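# Fold up a cardboard blank's long walls and lid

## Task

Raise both long side walls of the flat cardboard blank, plus the lid hinged on the outer edge of one of those walls, so they stand upright while the blank's base lies flat on the table.

## Robot and tools

Robot: two 6-joint arms with parallel grippers, left_arm and right_arm, mounted facing each other across the table. Scene frame: origin at the table centre, +z up, table surface at z = +0.020 m. left_arm's base sits at (-0.020, +0.458, +0.039) m on the +y side, right_arm's at (-0.020, -0.458, +0.039) m on the -y side. Arm names do not match image left/right. All reported hand positions (metres), quaternions (wxyz) and velocities use this frame; they may be a few centimetres off, more when an arm is stretched.

Gripper: fingers point along the gripper's +x axis and close along its y axis. end_effector_position is the point between the fingers, about 3 to 4 cm short of the tips. Only the final 1.5 cm of each inner finger face is flat.

Row layout (used by execute_actions and move): one list of 14 numbers covering both arms, each in [-1, 1]. First 7 are left_arm, next 7 right_arm. Per arm the order is: wrist roll (joint_5), waist (joint_0), wrist yaw (joint_4), elbow (joint_2), wrist pitch (joint_3), shoulder (joint_1), then gripper opening. The six joint numbers are offsets, not poses: they are scaled so 1.0 equals 2.055 rad for waist, shoulder and elbow, and 4.263 rad for the three wrist joints, and they are measured from the "Joint targets" line as it stood when the action (or move call) began, not from the previous row. Sending 0 keeps a joint at its current target. The opening number is absolute: +1 fully open (0.080 m pad gap), empty fingers touch near -0.78, values below that add nothing. Closing from fully open takes at least about 0.6 s. To keep a gripper unchanged, resend its current command; 0 means half-closed, not 'no change'.

Joint ranges (rad): waist -3.054 to 3.054, shoulder 0.000 to 3.142, elbow 0.000 to 2.356, wrist pitch -1.571 to 1.571, wrist yaw -1.571 to 1.571, wrist roll -3.142 to 3.142. An action that would push a joint more than 0.028 rad beyond these is rejected for both arms. The true stops may differ by up to 0.028 rad; "joint sent to its limit" appears when a joint was clipped at its end.

execute_actions(actions, cameras): actions is a list of actions; each action is a list of up to 15 rows, one row per 1/30 s step; a shorter action repeats its last row to fill 15 steps. An empty list just reports state and images. cameras picks images (omit or ["all"] for all, [] for none).

move(target, speed, blend, opening_speed, blocking, cameras): drives all joints together along a path. target is one 14-number row or a list of up to 15 rows; every row is an offset from the same starting Joint targets. speed is rad/s for the joint with the longest way to go, 0.01 to 7 (default 0.5), one value or one per target. blend (rad) rounds corners between listed targets. opening_speed (per second on the -1..+1 scale, at least 0.2) ramps the gripper. blocking=false returns after about 0.5 s while the move continues. Paths do not avoid obstacles or the other arm. The result adds a "move:" line: done, off_target (resting more than 0.03 rad from target), moving, held or fault, with limits=held if steps were withheld.

wait(seconds 0 to 10) lets time pass holding commands. stop brakes a running move. zoom_image(camera, region=[x0, y0, x1, y1] pixels, at most 504x504) enlarges part of a camera's latest image. read_manual gives licence texts only. finished_scene(scene) ends the current scene permanently; call it only when the walls and lid stay up without the robot.

Cameras (672x504 each): cam_head_left, cam_head_right, cam_high, cam_low, cam_left_wrist, cam_right_wrist. Wrist camera poses follow the arm's joints and may lag during motion.

Result lines: Joint positions (rad, then pad gap in m), Joint velocities (or "within noise"), Joint targets (the base for your next offsets), Joint torques and External joint torques (same joint order; an outside push toward a larger angle lowers the external reading), grip_measured (opening scale), grip_effort_n (motor effort, negative closing, not pad force), Tool commands. "joint command not followed" means the clearance check altered steps. "blocked" names an arm that something stopped far from its goal; to release a push, command targets back beyond the measured positions.

Motion limits: each step a joint target may lead its measured angle by at most 0.368 rad (waist, shoulder, elbow) or 0.763 rad (wrist joints), and targets that would jump the gripper over 70 mm are scaled back, so big offsets need several actions. Friction and gravity can leave joints short, especially at long reach.

Gripping: once the fingers touch, command about 0.08 below the grip_measured reading for a full-force hold; smaller margins grip lighter.

Avoid: letting any object fall or end up off the table; dropping or releasing moving parts; fast impacts and hard presses; contact between the two arms or one gripper closing on the other's fingers. Contact torque reaching a load limit (N m: waist 16.6, shoulder 20.6, elbow 20.5, wrist pitch 5.42, wrist yaw 5.4, wrist roll 5.07) freezes that arm for 10 s. Long holds, outstretched poses or pushing at unreachable goals heat motors; MOTOR HOT appears from 50 °C and at 95 °C an OVER-TEMPERATURE FAULT halts the arm. Loose objects may occasionally get nudged by outside pushes.

Each tool is called as name(argument=value, ...), one argument or row to a line, values as JSON.

## Session

execute_actions(
  actions=[],
)

Scene clock: 0.00 s.
left_arm: end_effector_position=(-0.1019, +0.1322, +0.3309) grip_measured=+0.995 grip_effort_n=n/a end_effector_quat_wxyz=(+0.219, +0.574, +0.014, -0.789) | right_arm: end_effector_position=(-0.1834, -0.3407, +0.2759) grip_measured=+0.995 grip_effort_n=n/a end_effector_quat_wxyz=(+0.128, -0.436, -0.079, +0.887)
Joint names: [wrist roll, waist, wrist yaw, elbow, wrist pitch, shoulder]
Joint positions: left_arm=[1.035 -0.162 0.191 1.905 -1.468 1.628 0.08] | right_arm=[-0.621 0.805 -0.195 1.006 -1.09 0.79 0.08]
Joint velocities: within noise
Joint torques (N m): no reading
External joint torques (N m): no reading
Heat: left arm: hottest wrist yaw 32 °C (+0.0 °C/min); right arm: hottest wrist yaw 35 °C (+0.0 °C/min).
Joint targets: left_arm=[1.035 -0.162 0.191 1.909 -1.466 1.624] | right_arm=[-0.620 0.805 -0.196 1.010 -1.088 0.788]
Tool commands: left_gripper/opening=+0.995125 right_gripper/opening=+0.994949

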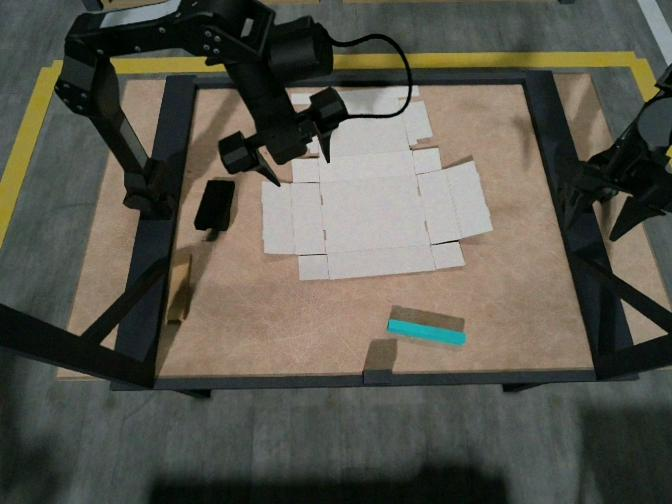

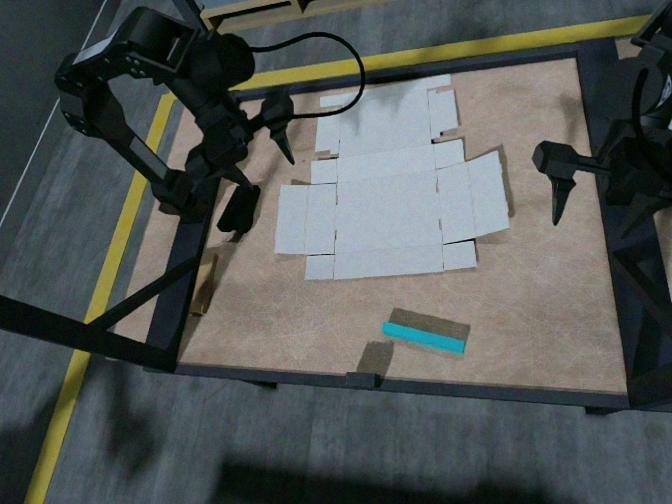

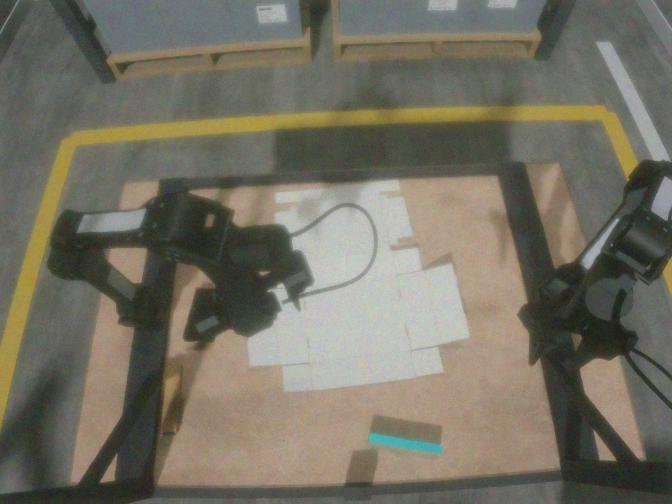

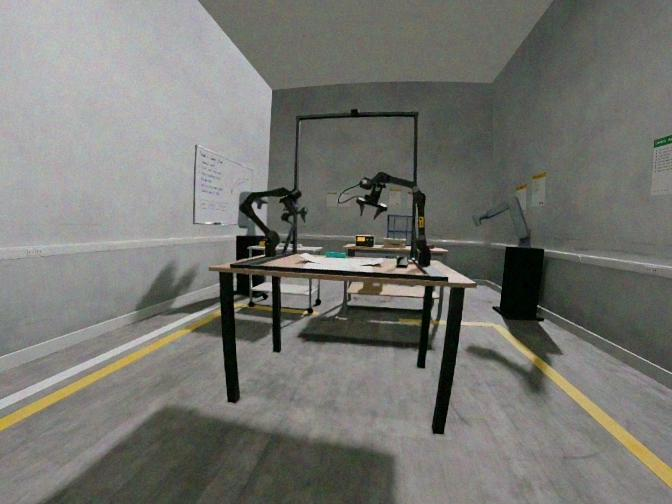

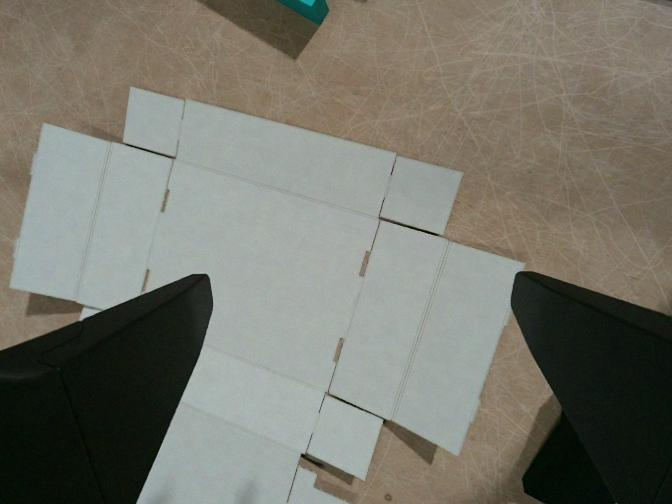

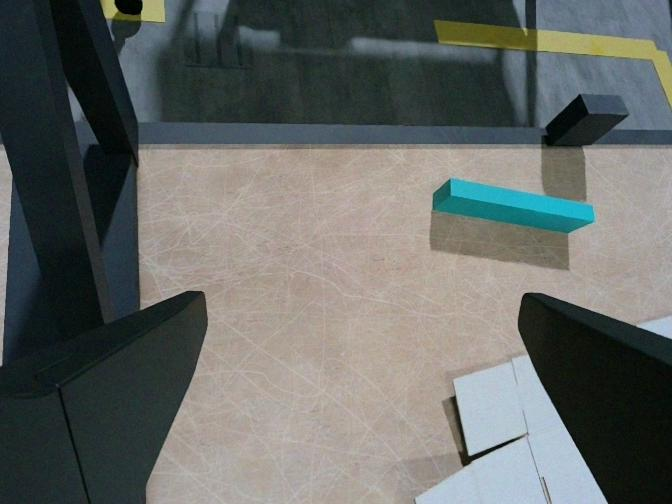

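zoom_image(
  camera="cam_left_wrist",
  region=[100, 60, 400, 285],
)

zoom_image(
  camera="cam_left_wrist",
  region=[320, 130, 540, 295],
)

zoom_image(
  camera="cam_head_right",
  region=[260, 60, 530, 290],
)

zoom_image(
  camera="cam_low",
  region=[200, 230, 480, 300],
)

zoom_image(
  camera="cam_head_left",
  region=[240, 70, 510, 290],
)

Scaled by 1.680 from the camera's 672x504 image, which has a finer 960x720 frame.

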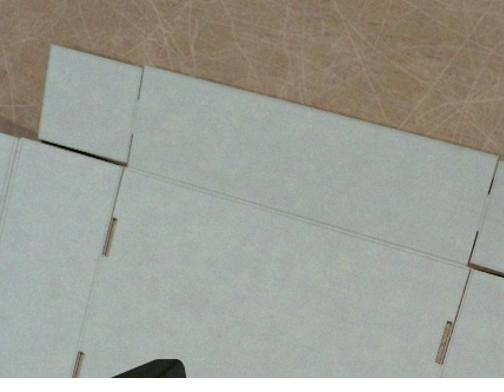

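Scaled by 2.291 from the camera's 672x504 image, which has a finer 960x720 frame.

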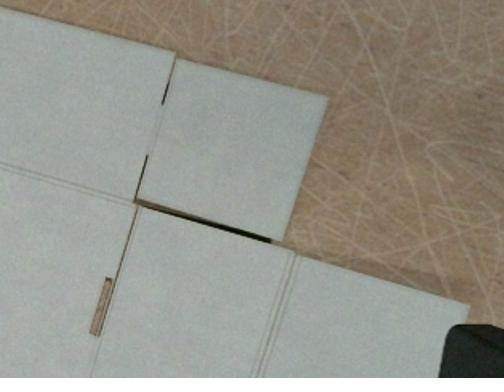

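Scaled by 1.867 from the camera's 672x504 image, which has a finer 960x720 frame.

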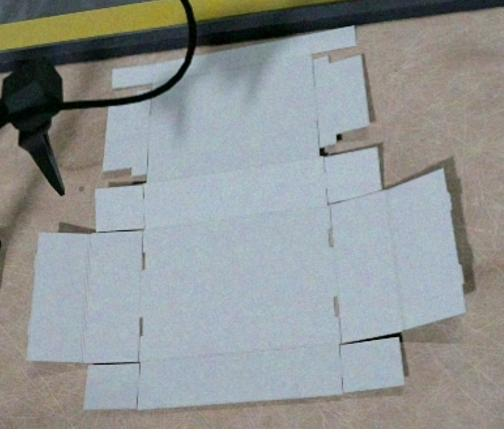

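Scaled by 1.800 from the camera's 672x504 image, which has a finer 960x720 frame.

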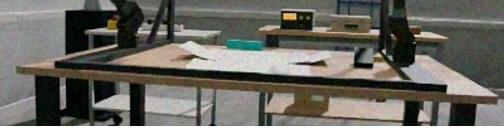

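Scaled by 1.867 from the camera's 672x504 image, which has a finer 960x720 frame.

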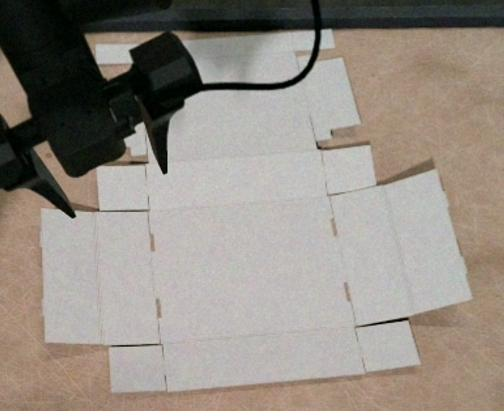

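move(
  target=[-0.2428,-0.1158,-0.0448,-0.768,0.2756,-0.4788,1,0.1454,-0.18,0.046,-0.265,0.0962,-0.1465,1],
  speed=1.0,
)

Scene clock: 46.13 s.
left_arm: end_effector_position=(-0.1137, +0.2358, +0.1616) grip_measured=+0.995 grip_effort_n=-1.2 end_effector_quat_wxyz=(+0.527, +0.246, +0.164, -0.797) | right_arm: end_effector_position=(-0.1050, -0.2764, +0.1814) grip_measured=+0.995 grip_effort_n=0.7 end_effector_quat_wxyz=(+0.503, -0.292, +0.182, +0.793)
Joint names: [wrist roll, waist, wrist yaw, elbow, wrist pitch, shoulder]
Joint positions: left_arm=[0.001 -0.397 0.004 0.34 -0.296 0.645 0.08] | right_arm=[-0.006 0.439 -0.001 0.472 -0.683 0.493 0.08]
Joint velocities: within noise
Joint torques (N m): left_arm=[-0.07 -0.25 -0.13 5.38 2.14 -1.46] | right_arm=[0.16 -0.38 0.04 4.52 1.46 -0.51]
External joint torques (N m): left_arm=[-0.07 -0.26 -0.13 -1.29 0.62 -0.64] | right_arm=[0.16 -0.38 0.04 -1.78 0.07 -0.51]
Heat: left arm: hottest shoulder 34 °C (+7.8 °C/min); right arm: hottest wrist yaw 34 °C (-1.3 °C/min).
Joint targets: left_arm=[0.000 -0.400 0.000 0.330 -0.292 0.640] | right_arm=[0.000 0.435 0.001 0.465 -0.678 0.487]
move: done
camera_calibration:
cam_left_wrist: T_world_to_cam=[[-0.91577, 0.401658, -0.00607566, -0.19044], [0.335513, 0.756468, -0.561415, -0.0261281], [-0.220901, -0.516166, -0.827512, 0.307147], [0, 0, 0, 1]] pos_world=[-0.0977839, 0.254796, 0.238342]
cam_right_wrist: T_world_to_cam=[[0.898271, 0.439192, 0.0148171, 0.220635], [0.391218, -0.783885, -0.482154, -0.0625593], [-0.200143, 0.438902, -0.875961, 0.339693], [0, 0, 0, 1]] pos_world=[-0.105729, -0.295032, 0.264125]

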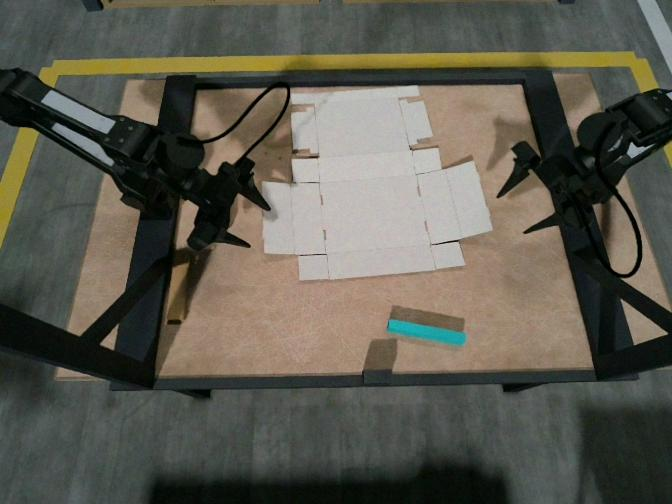

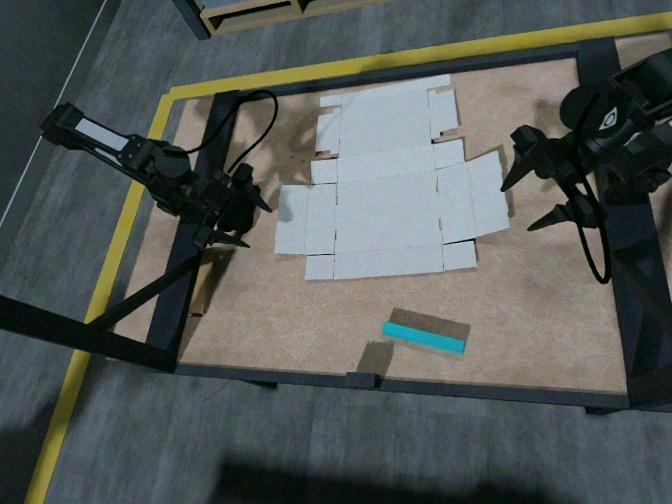

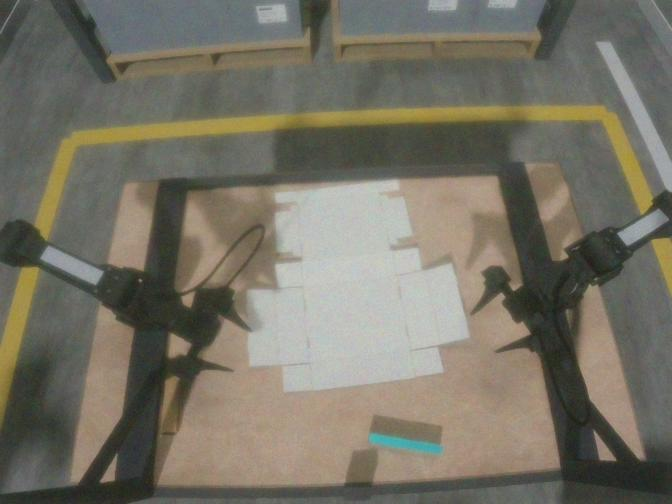

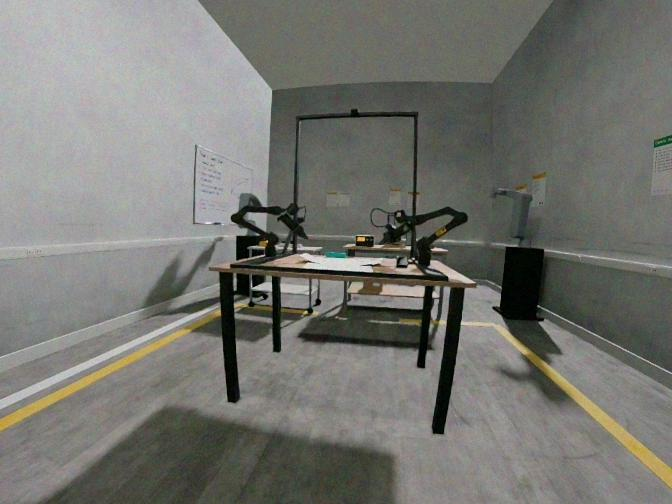

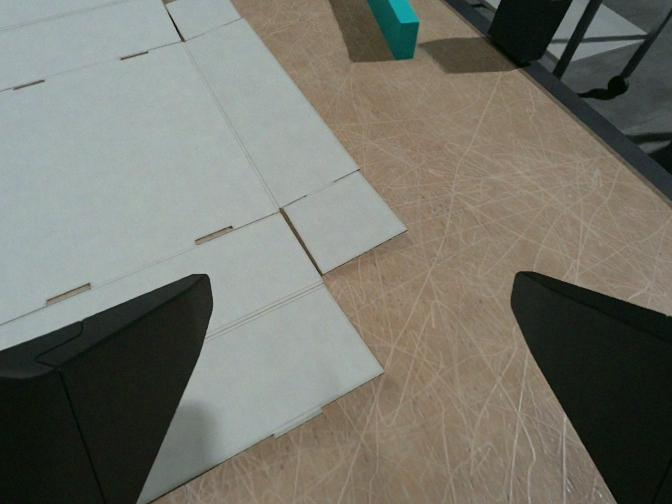

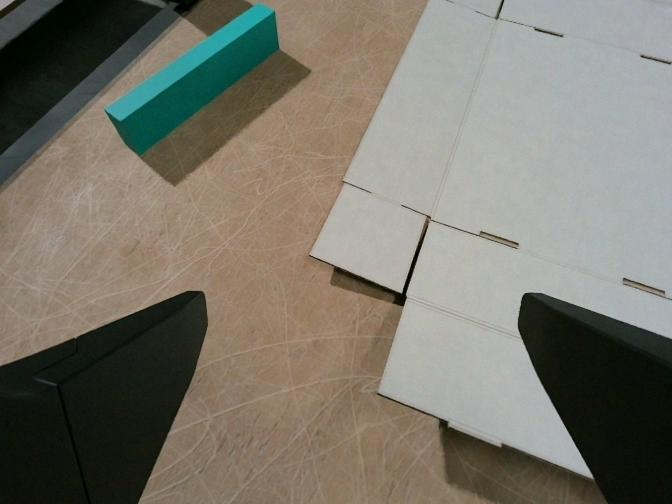

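zoom_image(
  camera="cam_left_wrist",
  region=[250, 140, 430, 290],
)

zoom_image(
  camera="cam_right_wrist",
  region=[290, 160, 500, 320],
)

Scaled by 2.800 from the camera's 672x504 image, which has a finer 960x720 frame.

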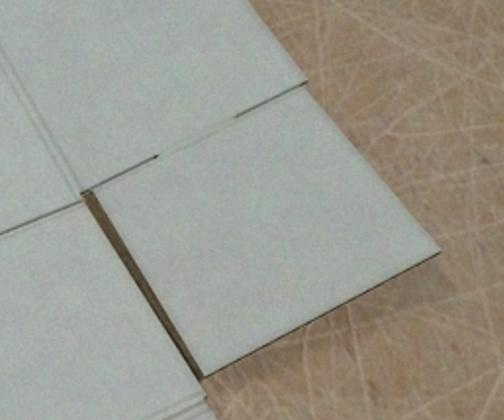

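Scaled by 2.400 from the camera's 672x504 image, which has a finer 960x720 frame.

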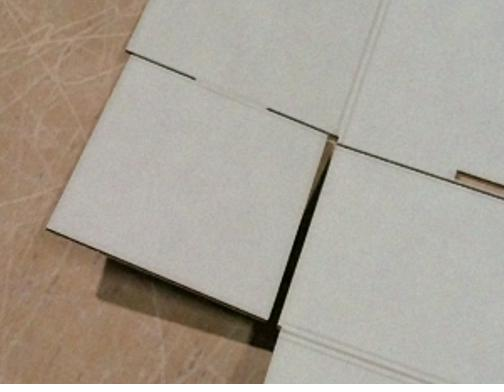

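move(
  target=[0,0,0,0,0,0,1,-0.2531,0.1299,0.0922,0.0207,0.0923,0.3338,1],
  speed=0.8,
  cameras=["cam_head_left","cam_head_right","cam_right_wrist","cam_left_wrist"],
)

Scene clock: 96.67 s.
left_arm: end_effector_position=(-0.1137, +0.2357, +0.1616) grip_measured=+0.995 grip_effort_n=-1.2 end_effector_quat_wxyz=(+0.527, +0.246, +0.164, -0.797) | right_arm: end_effector_position=(-0.1452, -0.2189, +0.1094) grip_measured=+0.995 grip_effort_n=0.7 end_effector_quat_wxyz=(+0.219, -0.654, -0.271, +0.671)
Joint names: [wrist roll, waist, wrist yaw, elbow, wrist pitch, shoulder]
Joint positions: left_arm=[0.001 -0.397 0.004 0.34 -0.296 0.645 0.08] | right_arm=[-1.075 0.698 0.391 0.493 -0.288 1.168 0.08]
Joint velocities: within noise
Joint torques (N m): left_arm=[-0.05 -0.23 -0.13 5.57 2.13 -1.35] | right_arm=[-0.06 0.22 0.25 6.14 1.16 -1.94]
External joint torques (N m): left_arm=[-0.05 -0.22 -0.14 -1.07 0.61 -0.53] | right_arm=[-0.09 0.21 0.1 0.43 0.05 1]
Heat: left arm: hottest wrist pitch 43 °C (+10.1 °C/min); right arm: hottest wrist pitch 35 °C (+3.0 °C/min).
Joint targets: left_arm=[0.000 -0.400 0.000 0.330 -0.292 0.640] | right_arm=[-1.079 0.702 0.394 0.508 -0.285 1.173]
move: done
camera_calibration:
cam_left_wrist: T_world_to_cam=[[-0.915781, 0.401632, -0.00609366, -0.190431], [0.335418, 0.756281, -0.561724, -0.0260175], [-0.220998, -0.51646, -0.827302, 0.307163], [0, 0, 0, 1]] pos_world=[-0.0977836, 0.254797, 0.238341]
cam_right_wrist: T_world_to_cam=[[-0.0769945, 0.756501, 0.649444, 0.0909721], [0.947184, -0.147885, 0.284556, 0.0996421], [0.31131, 0.637052, -0.70516, 0.342216], [0, 0, 0, 1]] pos_world=[-0.19391, -0.272094, 0.153882]
Images, in order (width x height): cam_head_left 672x504, cam_head_right 672x504, cam_left_wrist 672x504, cam_right_wrist 672x504.

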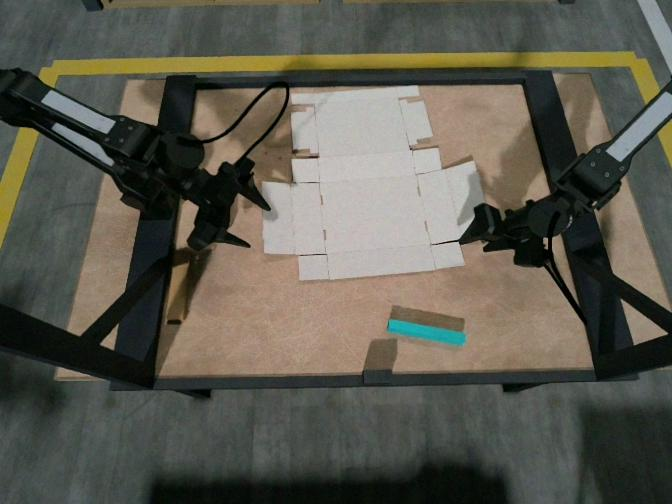

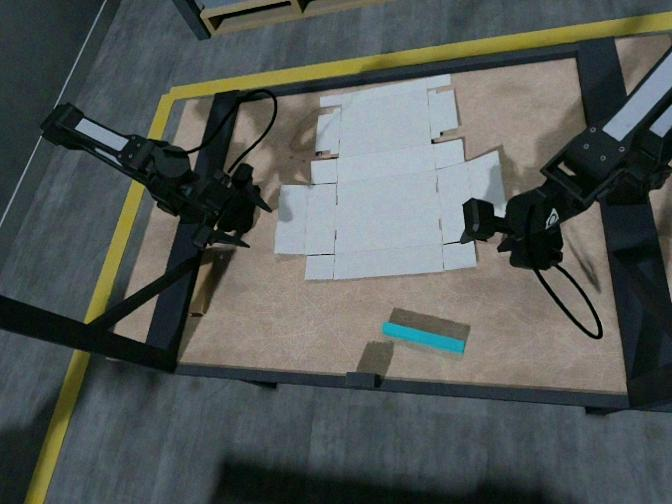

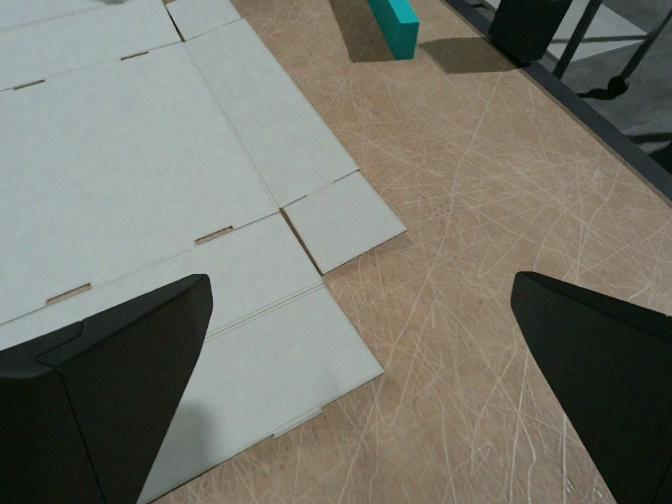

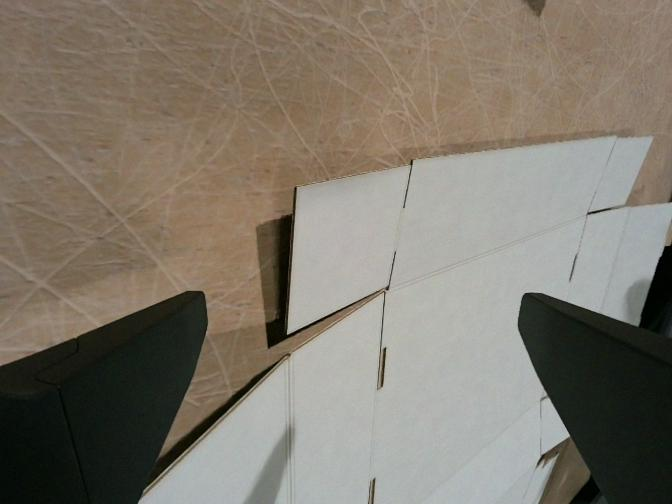

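move(
  target=[0,0,0,0,0,0,1,0,0,0,-0.0441,0.0427,0.0444,1],
  speed=0.3,
  cameras=["cam_right_wrist","cam_left_wrist"],
)

zoom_image(
  camera="cam_right_wrist",
  region=[150, 150, 430, 400],
)

Scene clock: 106.50 s.
left_arm: end_effector_position=(-0.1137, +0.2357, +0.1616) grip_measured=+0.995 grip_effort_n=-1.2 end_effector_quat_wxyz=(+0.527, +0.246, +0.164, -0.797) | right_arm: end_effector_position=(-0.1494, -0.2141, +0.0853) grip_measured=+0.995 grip_effort_n=0.7 end_effector_quat_wxyz=(+0.227, -0.648, -0.276, +0.673)
Joint names: [wrist roll, waist, wrist yaw, elbow, wrist pitch, shoulder]
Joint positions: left_arm=[0.001 -0.397 0.004 0.34 -0.296 0.645 0.08] | right_arm=[-1.076 0.698 0.392 0.424 -0.106 1.259 0.08]
Joint velocities: within noise
Joint torques (N m): left_arm=[-0.09 -0.35 -0.11 5.6 2.14 -1.64] | right_arm=[-0.08 0.29 0.24 3.65 1.18 -2.09]
External joint torques (N m): left_arm=[-0.09 -0.37 -0.11 -1.01 0.63 -0.81] | right_arm=[-0.11 0.29 0.08 -1.76 0.02 1.11]
Heat: left arm: hottest wrist pitch 44 °C (+10.1 °C/min); right arm: hottest wrist pitch 35 °C (+2.0 °C/min).
Joint targets: left_arm=[0.000 -0.400 0.000 0.330 -0.292 0.640] | right_arm=[-1.079 0.702 0.394 0.417 -0.103 1.264]
move: done
camera_calibration:
cam_left_wrist: T_world_to_cam=[[-0.915781, 0.401632, -0.00609366, -0.190431], [0.335418, 0.756281, -0.561724, -0.0260175], [-0.220998, -0.51646, -0.827302, 0.307163], [0, 0, 0, 1]] pos_world=[-0.0977836, 0.254797, 0.238341]
cam_right_wrist: T_world_to_cam=[[-0.0684346, 0.745415, 0.663079, 0.100375], [0.950999, -0.152134, 0.269175, 0.112066], [0.301524, 0.649008, -0.698478, 0.323957], [0, 0, 0, 1]] pos_world=[-0.197387, -0.268023, 0.129555]
Images, in order (width x height): cam_left_wrist 672x504, cam_right_wrist 672x504.

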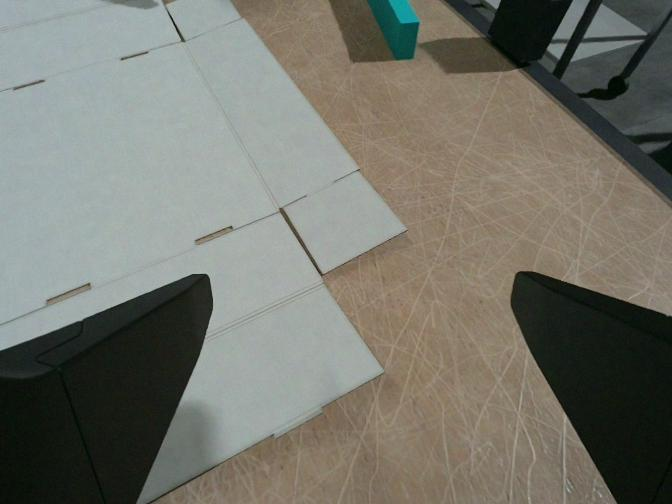

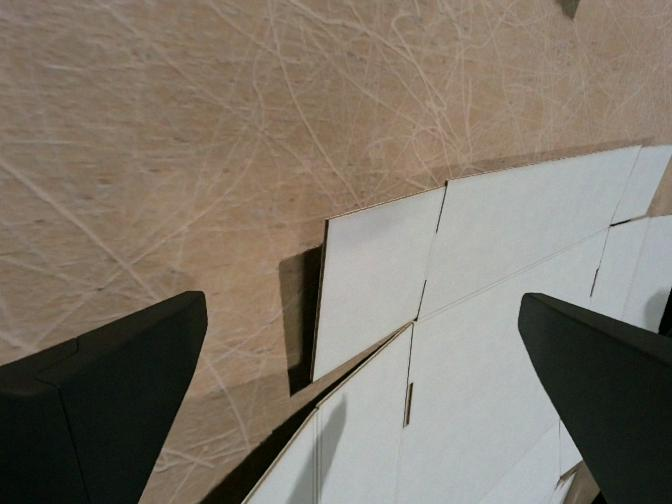

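Scaled by 1.800 from the camera's 672x504 image, which has a finer 960x720 frame.

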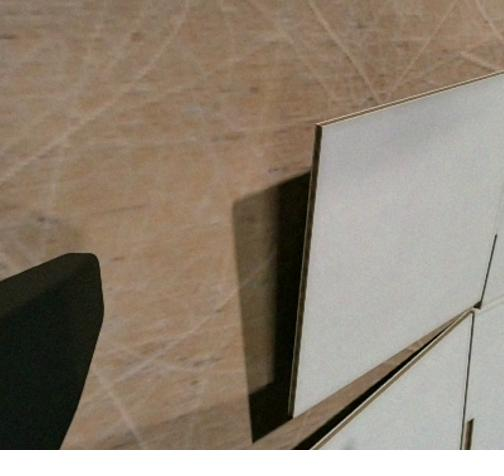

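move(
  target=[
    [0,0,0,0,0,0,1,0,0,0,-0.0103,0.0119,0.0145,1],
    [0,0,0,0,0,0,1,0,-0.0303,0,0.033,0.024,0.0829,1],
  ],
  speed=0.2,
  cameras=["cam_right_wrist","cam_left_wrist"],
)

zoom_image(
  camera="cam_right_wrist",
  region=[150, 150, 430, 400],
)

Scene clock: 115.57 s.
left_arm: end_effector_position=(-0.1137, +0.2357, +0.1616) grip_measured=+0.995 grip_effort_n=-1.2 end_effector_quat_wxyz=(+0.527, +0.246, +0.164, -0.797) | right_arm: end_effector_position=(-0.1536, -0.1833, +0.0804) grip_measured=+0.995 grip_effort_n=0.7 end_effector_quat_wxyz=(+0.253, -0.650, -0.264, +0.666)
Joint names: [wrist roll, waist, wrist yaw, elbow, wrist pitch, shoulder]
Joint positions: left_arm=[0.001 -0.397 0.004 0.34 -0.296 0.645 0.08] | right_arm=[-1.077 0.646 0.399 0.49 0.003 1.412 0.08]
Joint velocities: within noise
Joint torques (N m): left_arm=[-0.06 -0.12 -0.18 5.32 2.19 -1.63] | right_arm=[-0.05 -0.72 -0.06 3.44 0.77 -1.07]
External joint torques (N m): left_arm=[-0.06 -0.12 -0.18 -1.32 0.67 -0.8] | right_arm=[-0.08 -0.73 -0.21 -1.68 -0.39 2.95]
Heat: left arm: hottest wrist pitch 44 °C (+8.1 °C/min); right arm: hottest wrist pitch 35 °C (+2.0 °C/min).
Joint targets: left_arm=[0.000 -0.400 0.000 0.330 -0.292 0.640] | right_arm=[-1.080 0.639 0.394 0.485 0.000 1.435]
move: done
camera_calibration:
cam_left_wrist: T_world_to_cam=[[-0.915781, 0.401632, -0.00609366, -0.190431], [0.335418, 0.756281, -0.561724, -0.0260175], [-0.220998, -0.51646, -0.827302, 0.307163], [0, 0, 0, 1]] pos_world=[-0.0977836, 0.254797, 0.238341]
cam_right_wrist: T_world_to_cam=[[-0.021335, 0.733666, 0.679175, 0.0842112], [0.943192, -0.21052, 0.257039, 0.111166], [0.331561, 0.646077, -0.687497, 0.304999], [0, 0, 0, 1]] pos_world=[-0.20418, -0.235433, 0.123918]
Images, in order (width x height): cam_left_wrist 672x504, cam_right_wrist 672x504.

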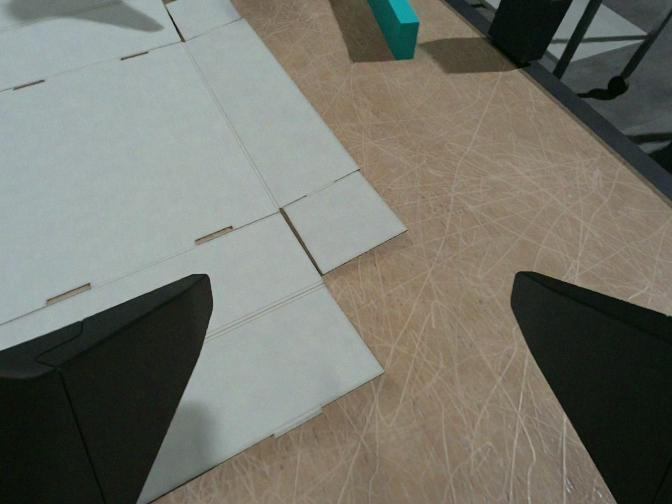

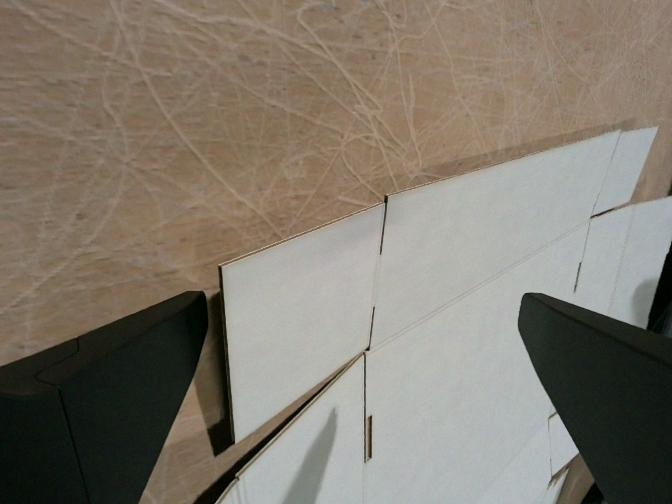

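Scaled by 1.800 from the camera's 672x504 image, which has a finer 960x720 frame.

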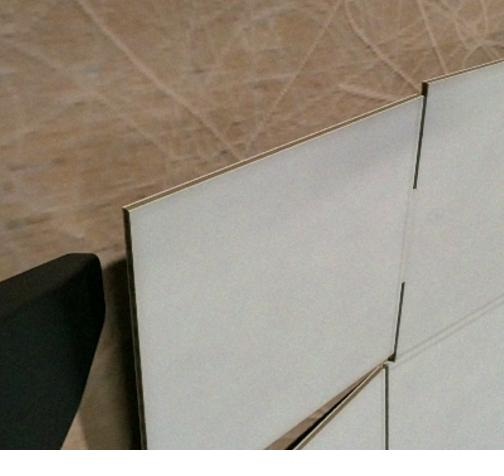

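move(
  target=[0,0,0,0,0,0,1,0,-0.0339,0,0.046,0.0015,0.0491,1],
  speed=0.2,
  cameras=["cam_right_wrist","cam_left_wrist","cam_head_right"],
)

zoom_image(
  camera="cam_right_wrist",
  region=[150, 150, 430, 400],
)

Scene clock: 124.03 s.
left_arm: end_effector_position=(-0.1137, +0.2357, +0.1616) grip_measured=+0.995 grip_effort_n=-1.2 end_effector_quat_wxyz=(+0.527, +0.246, +0.164, -0.797) | right_arm: end_effector_position=(-0.1486, -0.1544, +0.0812) grip_measured=+0.995 grip_effort_n=0.2 end_effector_quat_wxyz=(+0.274, -0.658, -0.241, +0.658)
Joint names: [wrist roll, waist, wrist yaw, elbow, wrist pitch, shoulder]
Joint positions: left_arm=[0.001 -0.397 0.004 0.34 -0.296 0.645 0.08] | right_arm=[-1.077 0.579 0.396 0.582 0.009 1.512 0.08]
Joint velocities: within noise
Joint torques (N m): left_arm=[-0.03 -0.09 -0.14 5.65 2.18 -1.46] | right_arm=[-0.05 -0.77 0.06 3.82 0.75 -1.66]
External joint torques (N m): left_arm=[-0.03 -0.07 -0.14 -1.05 0.64 -0.62] | right_arm=[-0.08 -0.78 -0.09 -1.3 -0.41 3.04]
Heat: left arm: hottest wrist pitch 45 °C (+6.1 °C/min); right arm: hottest wrist pitch 35 °C (+1.0 °C/min).
Joint targets: left_arm=[0.000 -0.400 0.000 0.330 -0.292 0.640] | right_arm=[-1.080 0.570 0.394 0.580 0.006 1.536]
move: done
camera_calibration:
cam_left_wrist: T_world_to_cam=[[-0.915781, 0.401632, -0.00609366, -0.190431], [0.335418, 0.756281, -0.561724, -0.0260175], [-0.220998, -0.51646, -0.827302, 0.307163], [0, 0, 0, 1]] pos_world=[-0.0977836, 0.254797, 0.238341]
cam_right_wrist: T_world_to_cam=[[0.0274309, 0.735291, 0.677196, 0.0701428], [0.927447, -0.27147, 0.257191, 0.100604], [0.372948, 0.621008, -0.68939, 0.287643], [0, 0, 0, 1]] pos_world=[-0.202505, -0.202893, 0.124923]
Images, in order (width x height): cam_head_right 672x504, cam_left_wrist 672x504, cam_right_wrist 672x504.

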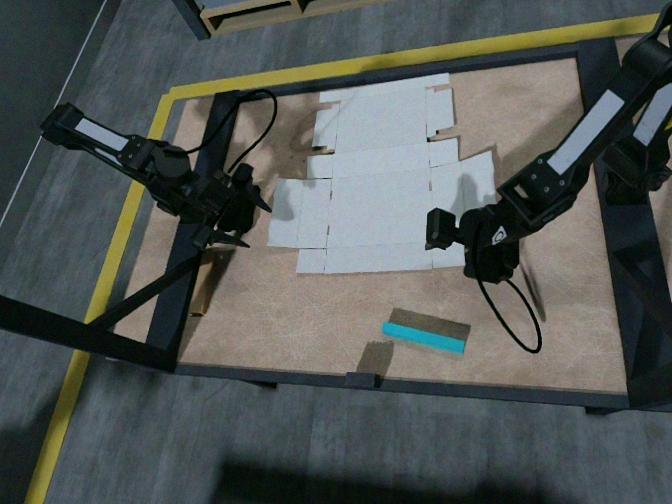

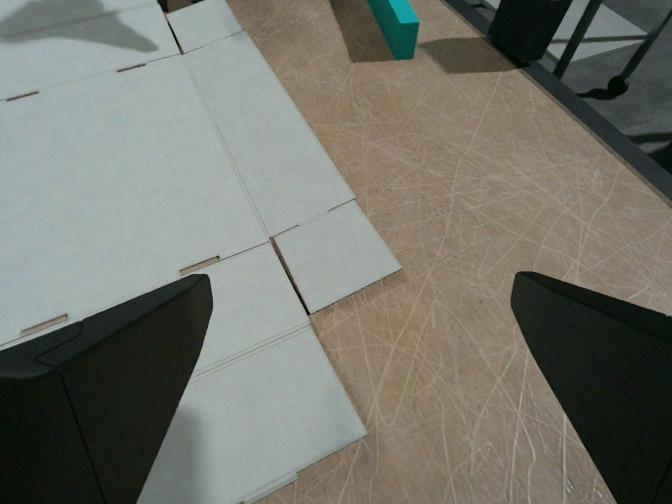

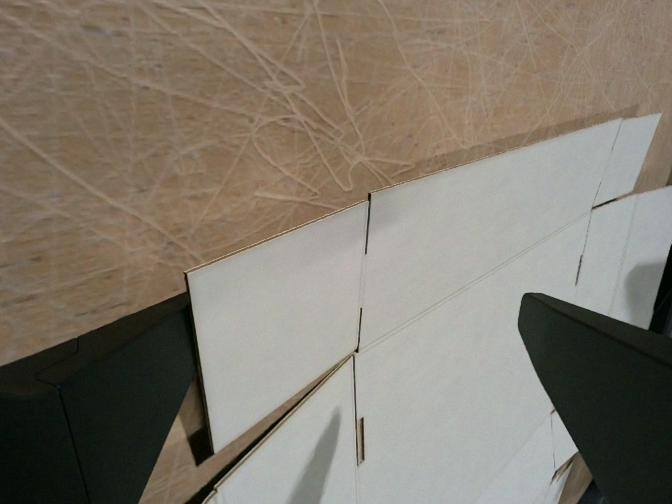

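Scaled by 1.800 from the camera's 672x504 image, which has a finer 960x720 frame.

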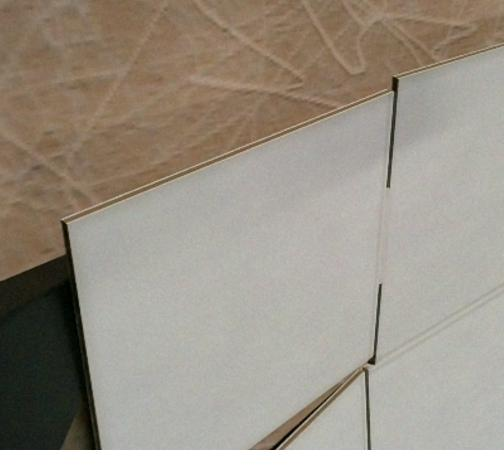

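move(
  target=[0,0,0,0,0,0,1,0,-0.0036,0,0.031,-0.0281,-0.0272,1],
  speed=0.2,
  cameras=["cam_right_wrist","cam_left_wrist","cam_head_right"],
)

Scene clock: 137.70 s.
left_arm: end_effector_position=(-0.1137, +0.2357, +0.1616) grip_measured=+0.995 grip_effort_n=-1.2 end_effector_quat_wxyz=(+0.527, +0.246, +0.164, -0.797) | right_arm: end_effector_position=(-0.1429, -0.1565, +0.0871) grip_measured=+0.995 grip_effort_n=0.7 end_effector_quat_wxyz=(+0.258, -0.676, -0.225, +0.653)
Joint names: [wrist roll, waist, wrist yaw, elbow, wrist pitch, shoulder]
Joint positions: left_arm=[0.001 -0.397 0.004 0.34 -0.296 0.645 0.08] | right_arm=[-1.077 0.566 0.394 0.63 -0.114 1.494 0.08]
Joint velocities: within noise
Joint torques (N m): left_arm=[-0.06 -0.25 -0.09 5.65 2.16 -1.55] | right_arm=[-0.05 -0.36 0.17 5.54 0.92 -5.46]
External joint torques (N m): left_arm=[-0.06 -0.29 -0.07 -0.97 0.64 -0.75] | right_arm=[-0.08 -0.35 0.01 0.3 -0.18 -0.78]
Heat: left arm: hottest wrist pitch 45 °C (+4.0 °C/min); right arm: hottest wrist pitch 34 °C (+0.0 °C/min).
Joint targets: left_arm=[0.000 -0.400 0.000 0.330 -0.292 0.640] | right_arm=[-1.080 0.562 0.394 0.644 -0.114 1.480]
move: done
camera_calibration:
cam_left_wrist: T_world_to_cam=[[-0.915781, 0.401632, -0.00609366, -0.190431], [0.335418, 0.756281, -0.561724, -0.0260175], [-0.220998, -0.51646, -0.827302, 0.307163], [0, 0, 0, 1]] pos_world=[-0.0977836, 0.254797, 0.238341]
cam_right_wrist: T_world_to_cam=[[0.0165762, 0.767543, 0.640784, 0.0743083], [0.916409, -0.267983, 0.297289, 0.0886686], [0.399901, 0.582292, -0.707825, 0.290286], [0, 0, 0, 1]] pos_world=[-0.198574, -0.202304, 0.131496]
Images, in order (width x height): cam_head_right 672x504, cam_left_wrist 672x504, cam_right_wrist 672x504.

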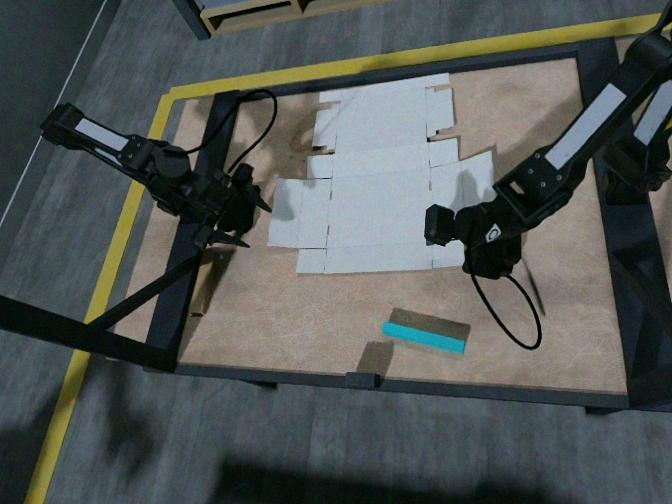

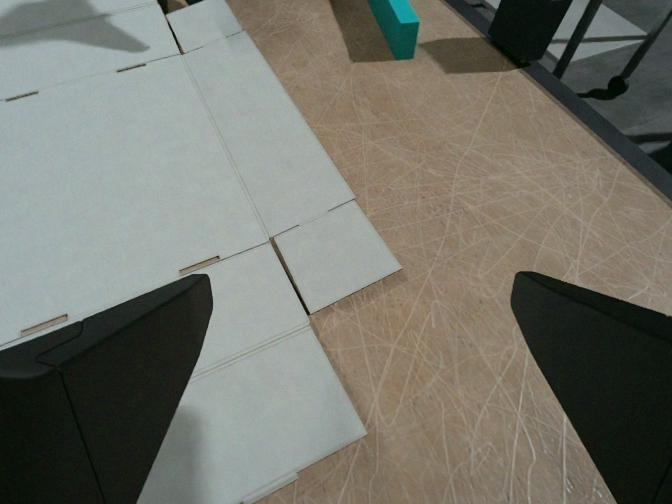

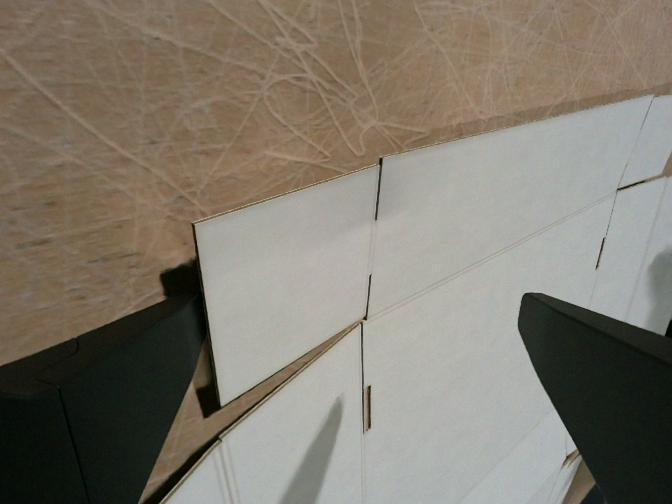

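move(
  target=[0,0,0,0,0,0,1,0,0,0,0.0241,-0.0233,-0.0242,1],
  speed=0.2,
  cameras=["cam_right_wrist","cam_left_wrist"],
)

Scene clock: 143.63 s.
left_arm: end_effector_position=(-0.1137, +0.2357, +0.1616) grip_measured=+0.995 grip_effort_n=-1.2 end_effector_quat_wxyz=(+0.527, +0.246, +0.164, -0.797) | right_arm: end_effector_position=(-0.1431, -0.1562, +0.1066) grip_measured=+0.995 grip_effort_n=0.7 end_effector_quat_wxyz=(+0.258, -0.676, -0.225, +0.653)
Joint names: [wrist roll, waist, wrist yaw, elbow, wrist pitch, shoulder]
Joint positions: left_arm=[0.001 -0.397 0.004 0.34 -0.296 0.645 0.08] | right_arm=[-1.077 0.566 0.394 0.679 -0.213 1.444 0.08]
Joint velocities: within noise
Joint torques (N m): left_arm=[-0.04 -0.26 -0.1 5.63 2.15 -1.22] | right_arm=[-0.04 -0.37 0.17 5.79 0.93 -5.39]
External joint torques (N m): left_arm=[-0.04 -0.26 -0.1 -1 0.63 -0.41] | right_arm=[-0.08 -0.38 0.01 0.24 -0.18 -0.72]
Heat: left arm: hottest wrist pitch 45 °C (+3.0 °C/min); right arm: hottest wrist pitch 34 °C (+0.0 °C/min).
Joint targets: left_arm=[0.000 -0.400 0.000 0.330 -0.292 0.640] | right_arm=[-1.080 0.563 0.394 0.693 -0.213 1.430]
move: done
camera_calibration:
cam_left_wrist: T_world_to_cam=[[-0.915781, 0.401632, -0.00609366, -0.190431], [0.335418, 0.756281, -0.561724, -0.0260175], [-0.220998, -0.51646, -0.827302, 0.307163], [0, 0, 0, 1]] pos_world=[-0.0977836, 0.254797, 0.238341]
cam_right_wrist: T_world_to_cam=[[0.0164431, 0.767784, 0.640498, 0.0615864], [0.916319, -0.267911, 0.297629, 0.0830513], [0.400111, 0.582007, -0.70794, 0.304067], [0, 0, 0, 1]] pos_world=[-0.198775, -0.202004, 0.151096]
Images, in order (width x height): cam_left_wrist 672x504, cam_right_wrist 672x504.

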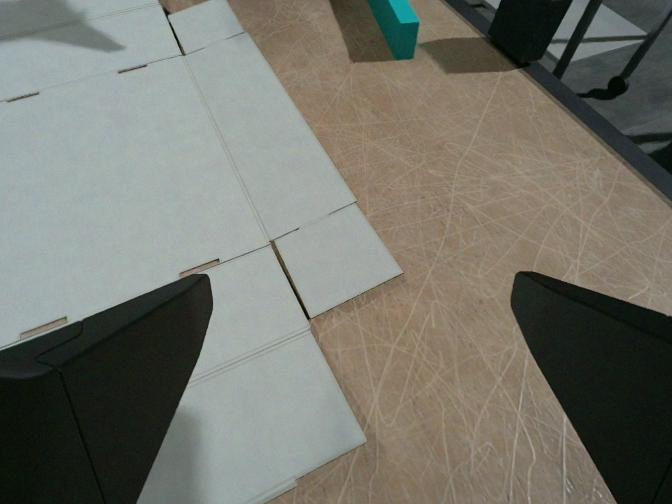

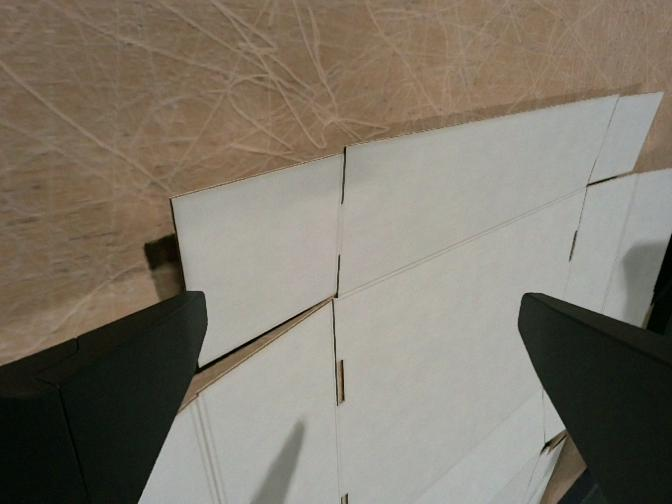

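move(
  target=[
    [0,0.1825,0,0.3843,-0.0561,0.5589,-0.75,0,0.0676,0,-0.0903,-0.0168,-0.1251,1],
  ],
  speed=0.8,
  cameras=["cam_right_wrist","cam_left_wrist"],
)

zoom_image(
  camera="cam_right_wrist",
  region=[230, 130, 480, 350],
)

Scene clock: 158.87 s.
left_arm: end_effector_position=(-0.0298, +0.0766, +0.0893) grip_measured=-0.747 grip_effort_n=-15.6 end_effector_quat_wxyz=(+0.573, +0.407, +0.397, -0.590) | right_arm: end_effector_position=(-0.1487, -0.2141, +0.1133) grip_measured=+0.995 grip_effort_n=0.2 end_effector_quat_wxyz=(+0.222, -0.653, -0.273, +0.671)
Joint names: [wrist roll, waist, wrist yaw, elbow, wrist pitch, shoulder]
Joint positions: left_arm=[0.001 -0.025 0.003 1.104 -0.53 1.783 0.001] | right_arm=[-1.077 0.698 0.394 0.514 -0.285 1.184 0.08]
Joint velocities: within noise
Joint torques (N m): left_arm=[-0.01 -0.05 -0.11 7.14 1.13 -5.63] | right_arm=[-0.05 0.25 0.17 4 0.95 -3.72]
External joint torques (N m): left_arm=[-0.01 -0.04 -0.11 1.53 0.23 1.47] | right_arm=[-0.08 0.21 0.03 -1.8 -0.19 -0.63]
Heat: left arm: hottest wrist pitch 45 °C (+2.0 °C/min); right arm: hottest wrist pitch 34 °C (-1.0 °C/min).
Joint targets: left_arm=[0.000 -0.024 0.000 1.120 -0.531 1.789] | right_arm=[-1.080 0.701 0.394 0.508 -0.285 1.173]
move: done
camera_calibration:
cam_left_wrist: T_world_to_cam=[[-0.999164, 0.0407772, 0.00305634, -0.0256906], [0.0408119, 0.999091, 0.012325, -0.0530213], [-0.00255098, 0.0124394, -0.999919, 0.165055], [0, 0, 0, 1]] pos_world=[-0.0230841, 0.0519675, 0.165774]
cam_right_wrist: T_world_to_cam=[[-0.0747414, 0.751739, 0.655212, 0.0831822], [0.947889, -0.150507, 0.280808, 0.102502], [0.309709, 0.642056, -0.701316, 0.343432], [0, 0, 0, 1]] pos_world=[-0.197307, -0.267607, 0.157569]
Images, in order (width x height): cam_left_wrist 672x504, cam_right_wrist 672x504.

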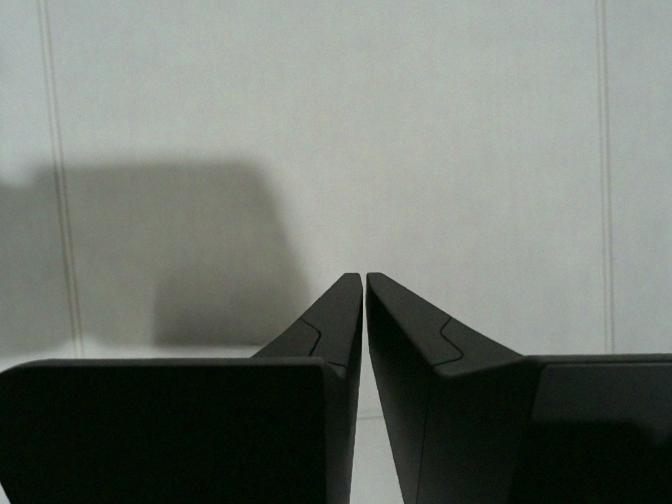

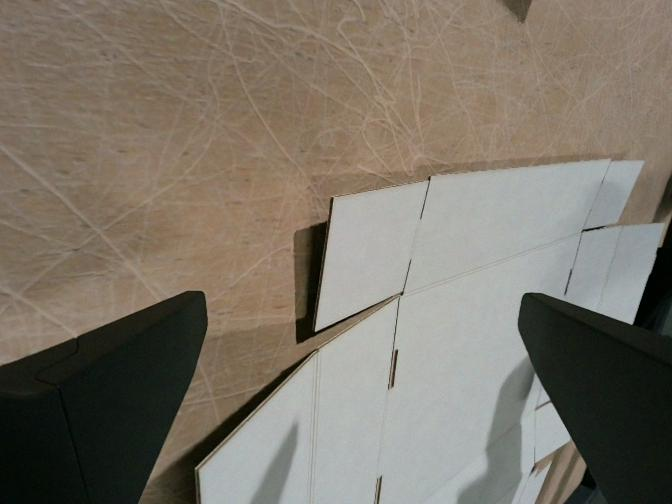

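Scaled by 2.016 from the camera's 672x504 image, which has a finer 960x720 frame.

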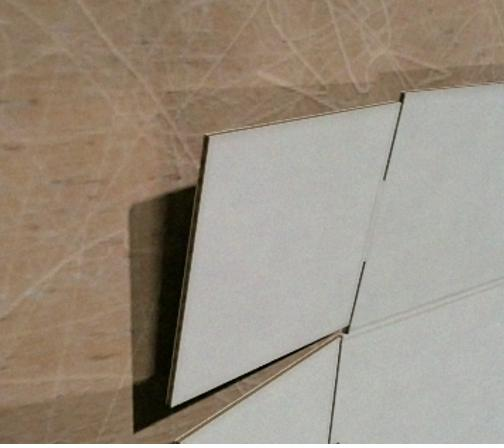

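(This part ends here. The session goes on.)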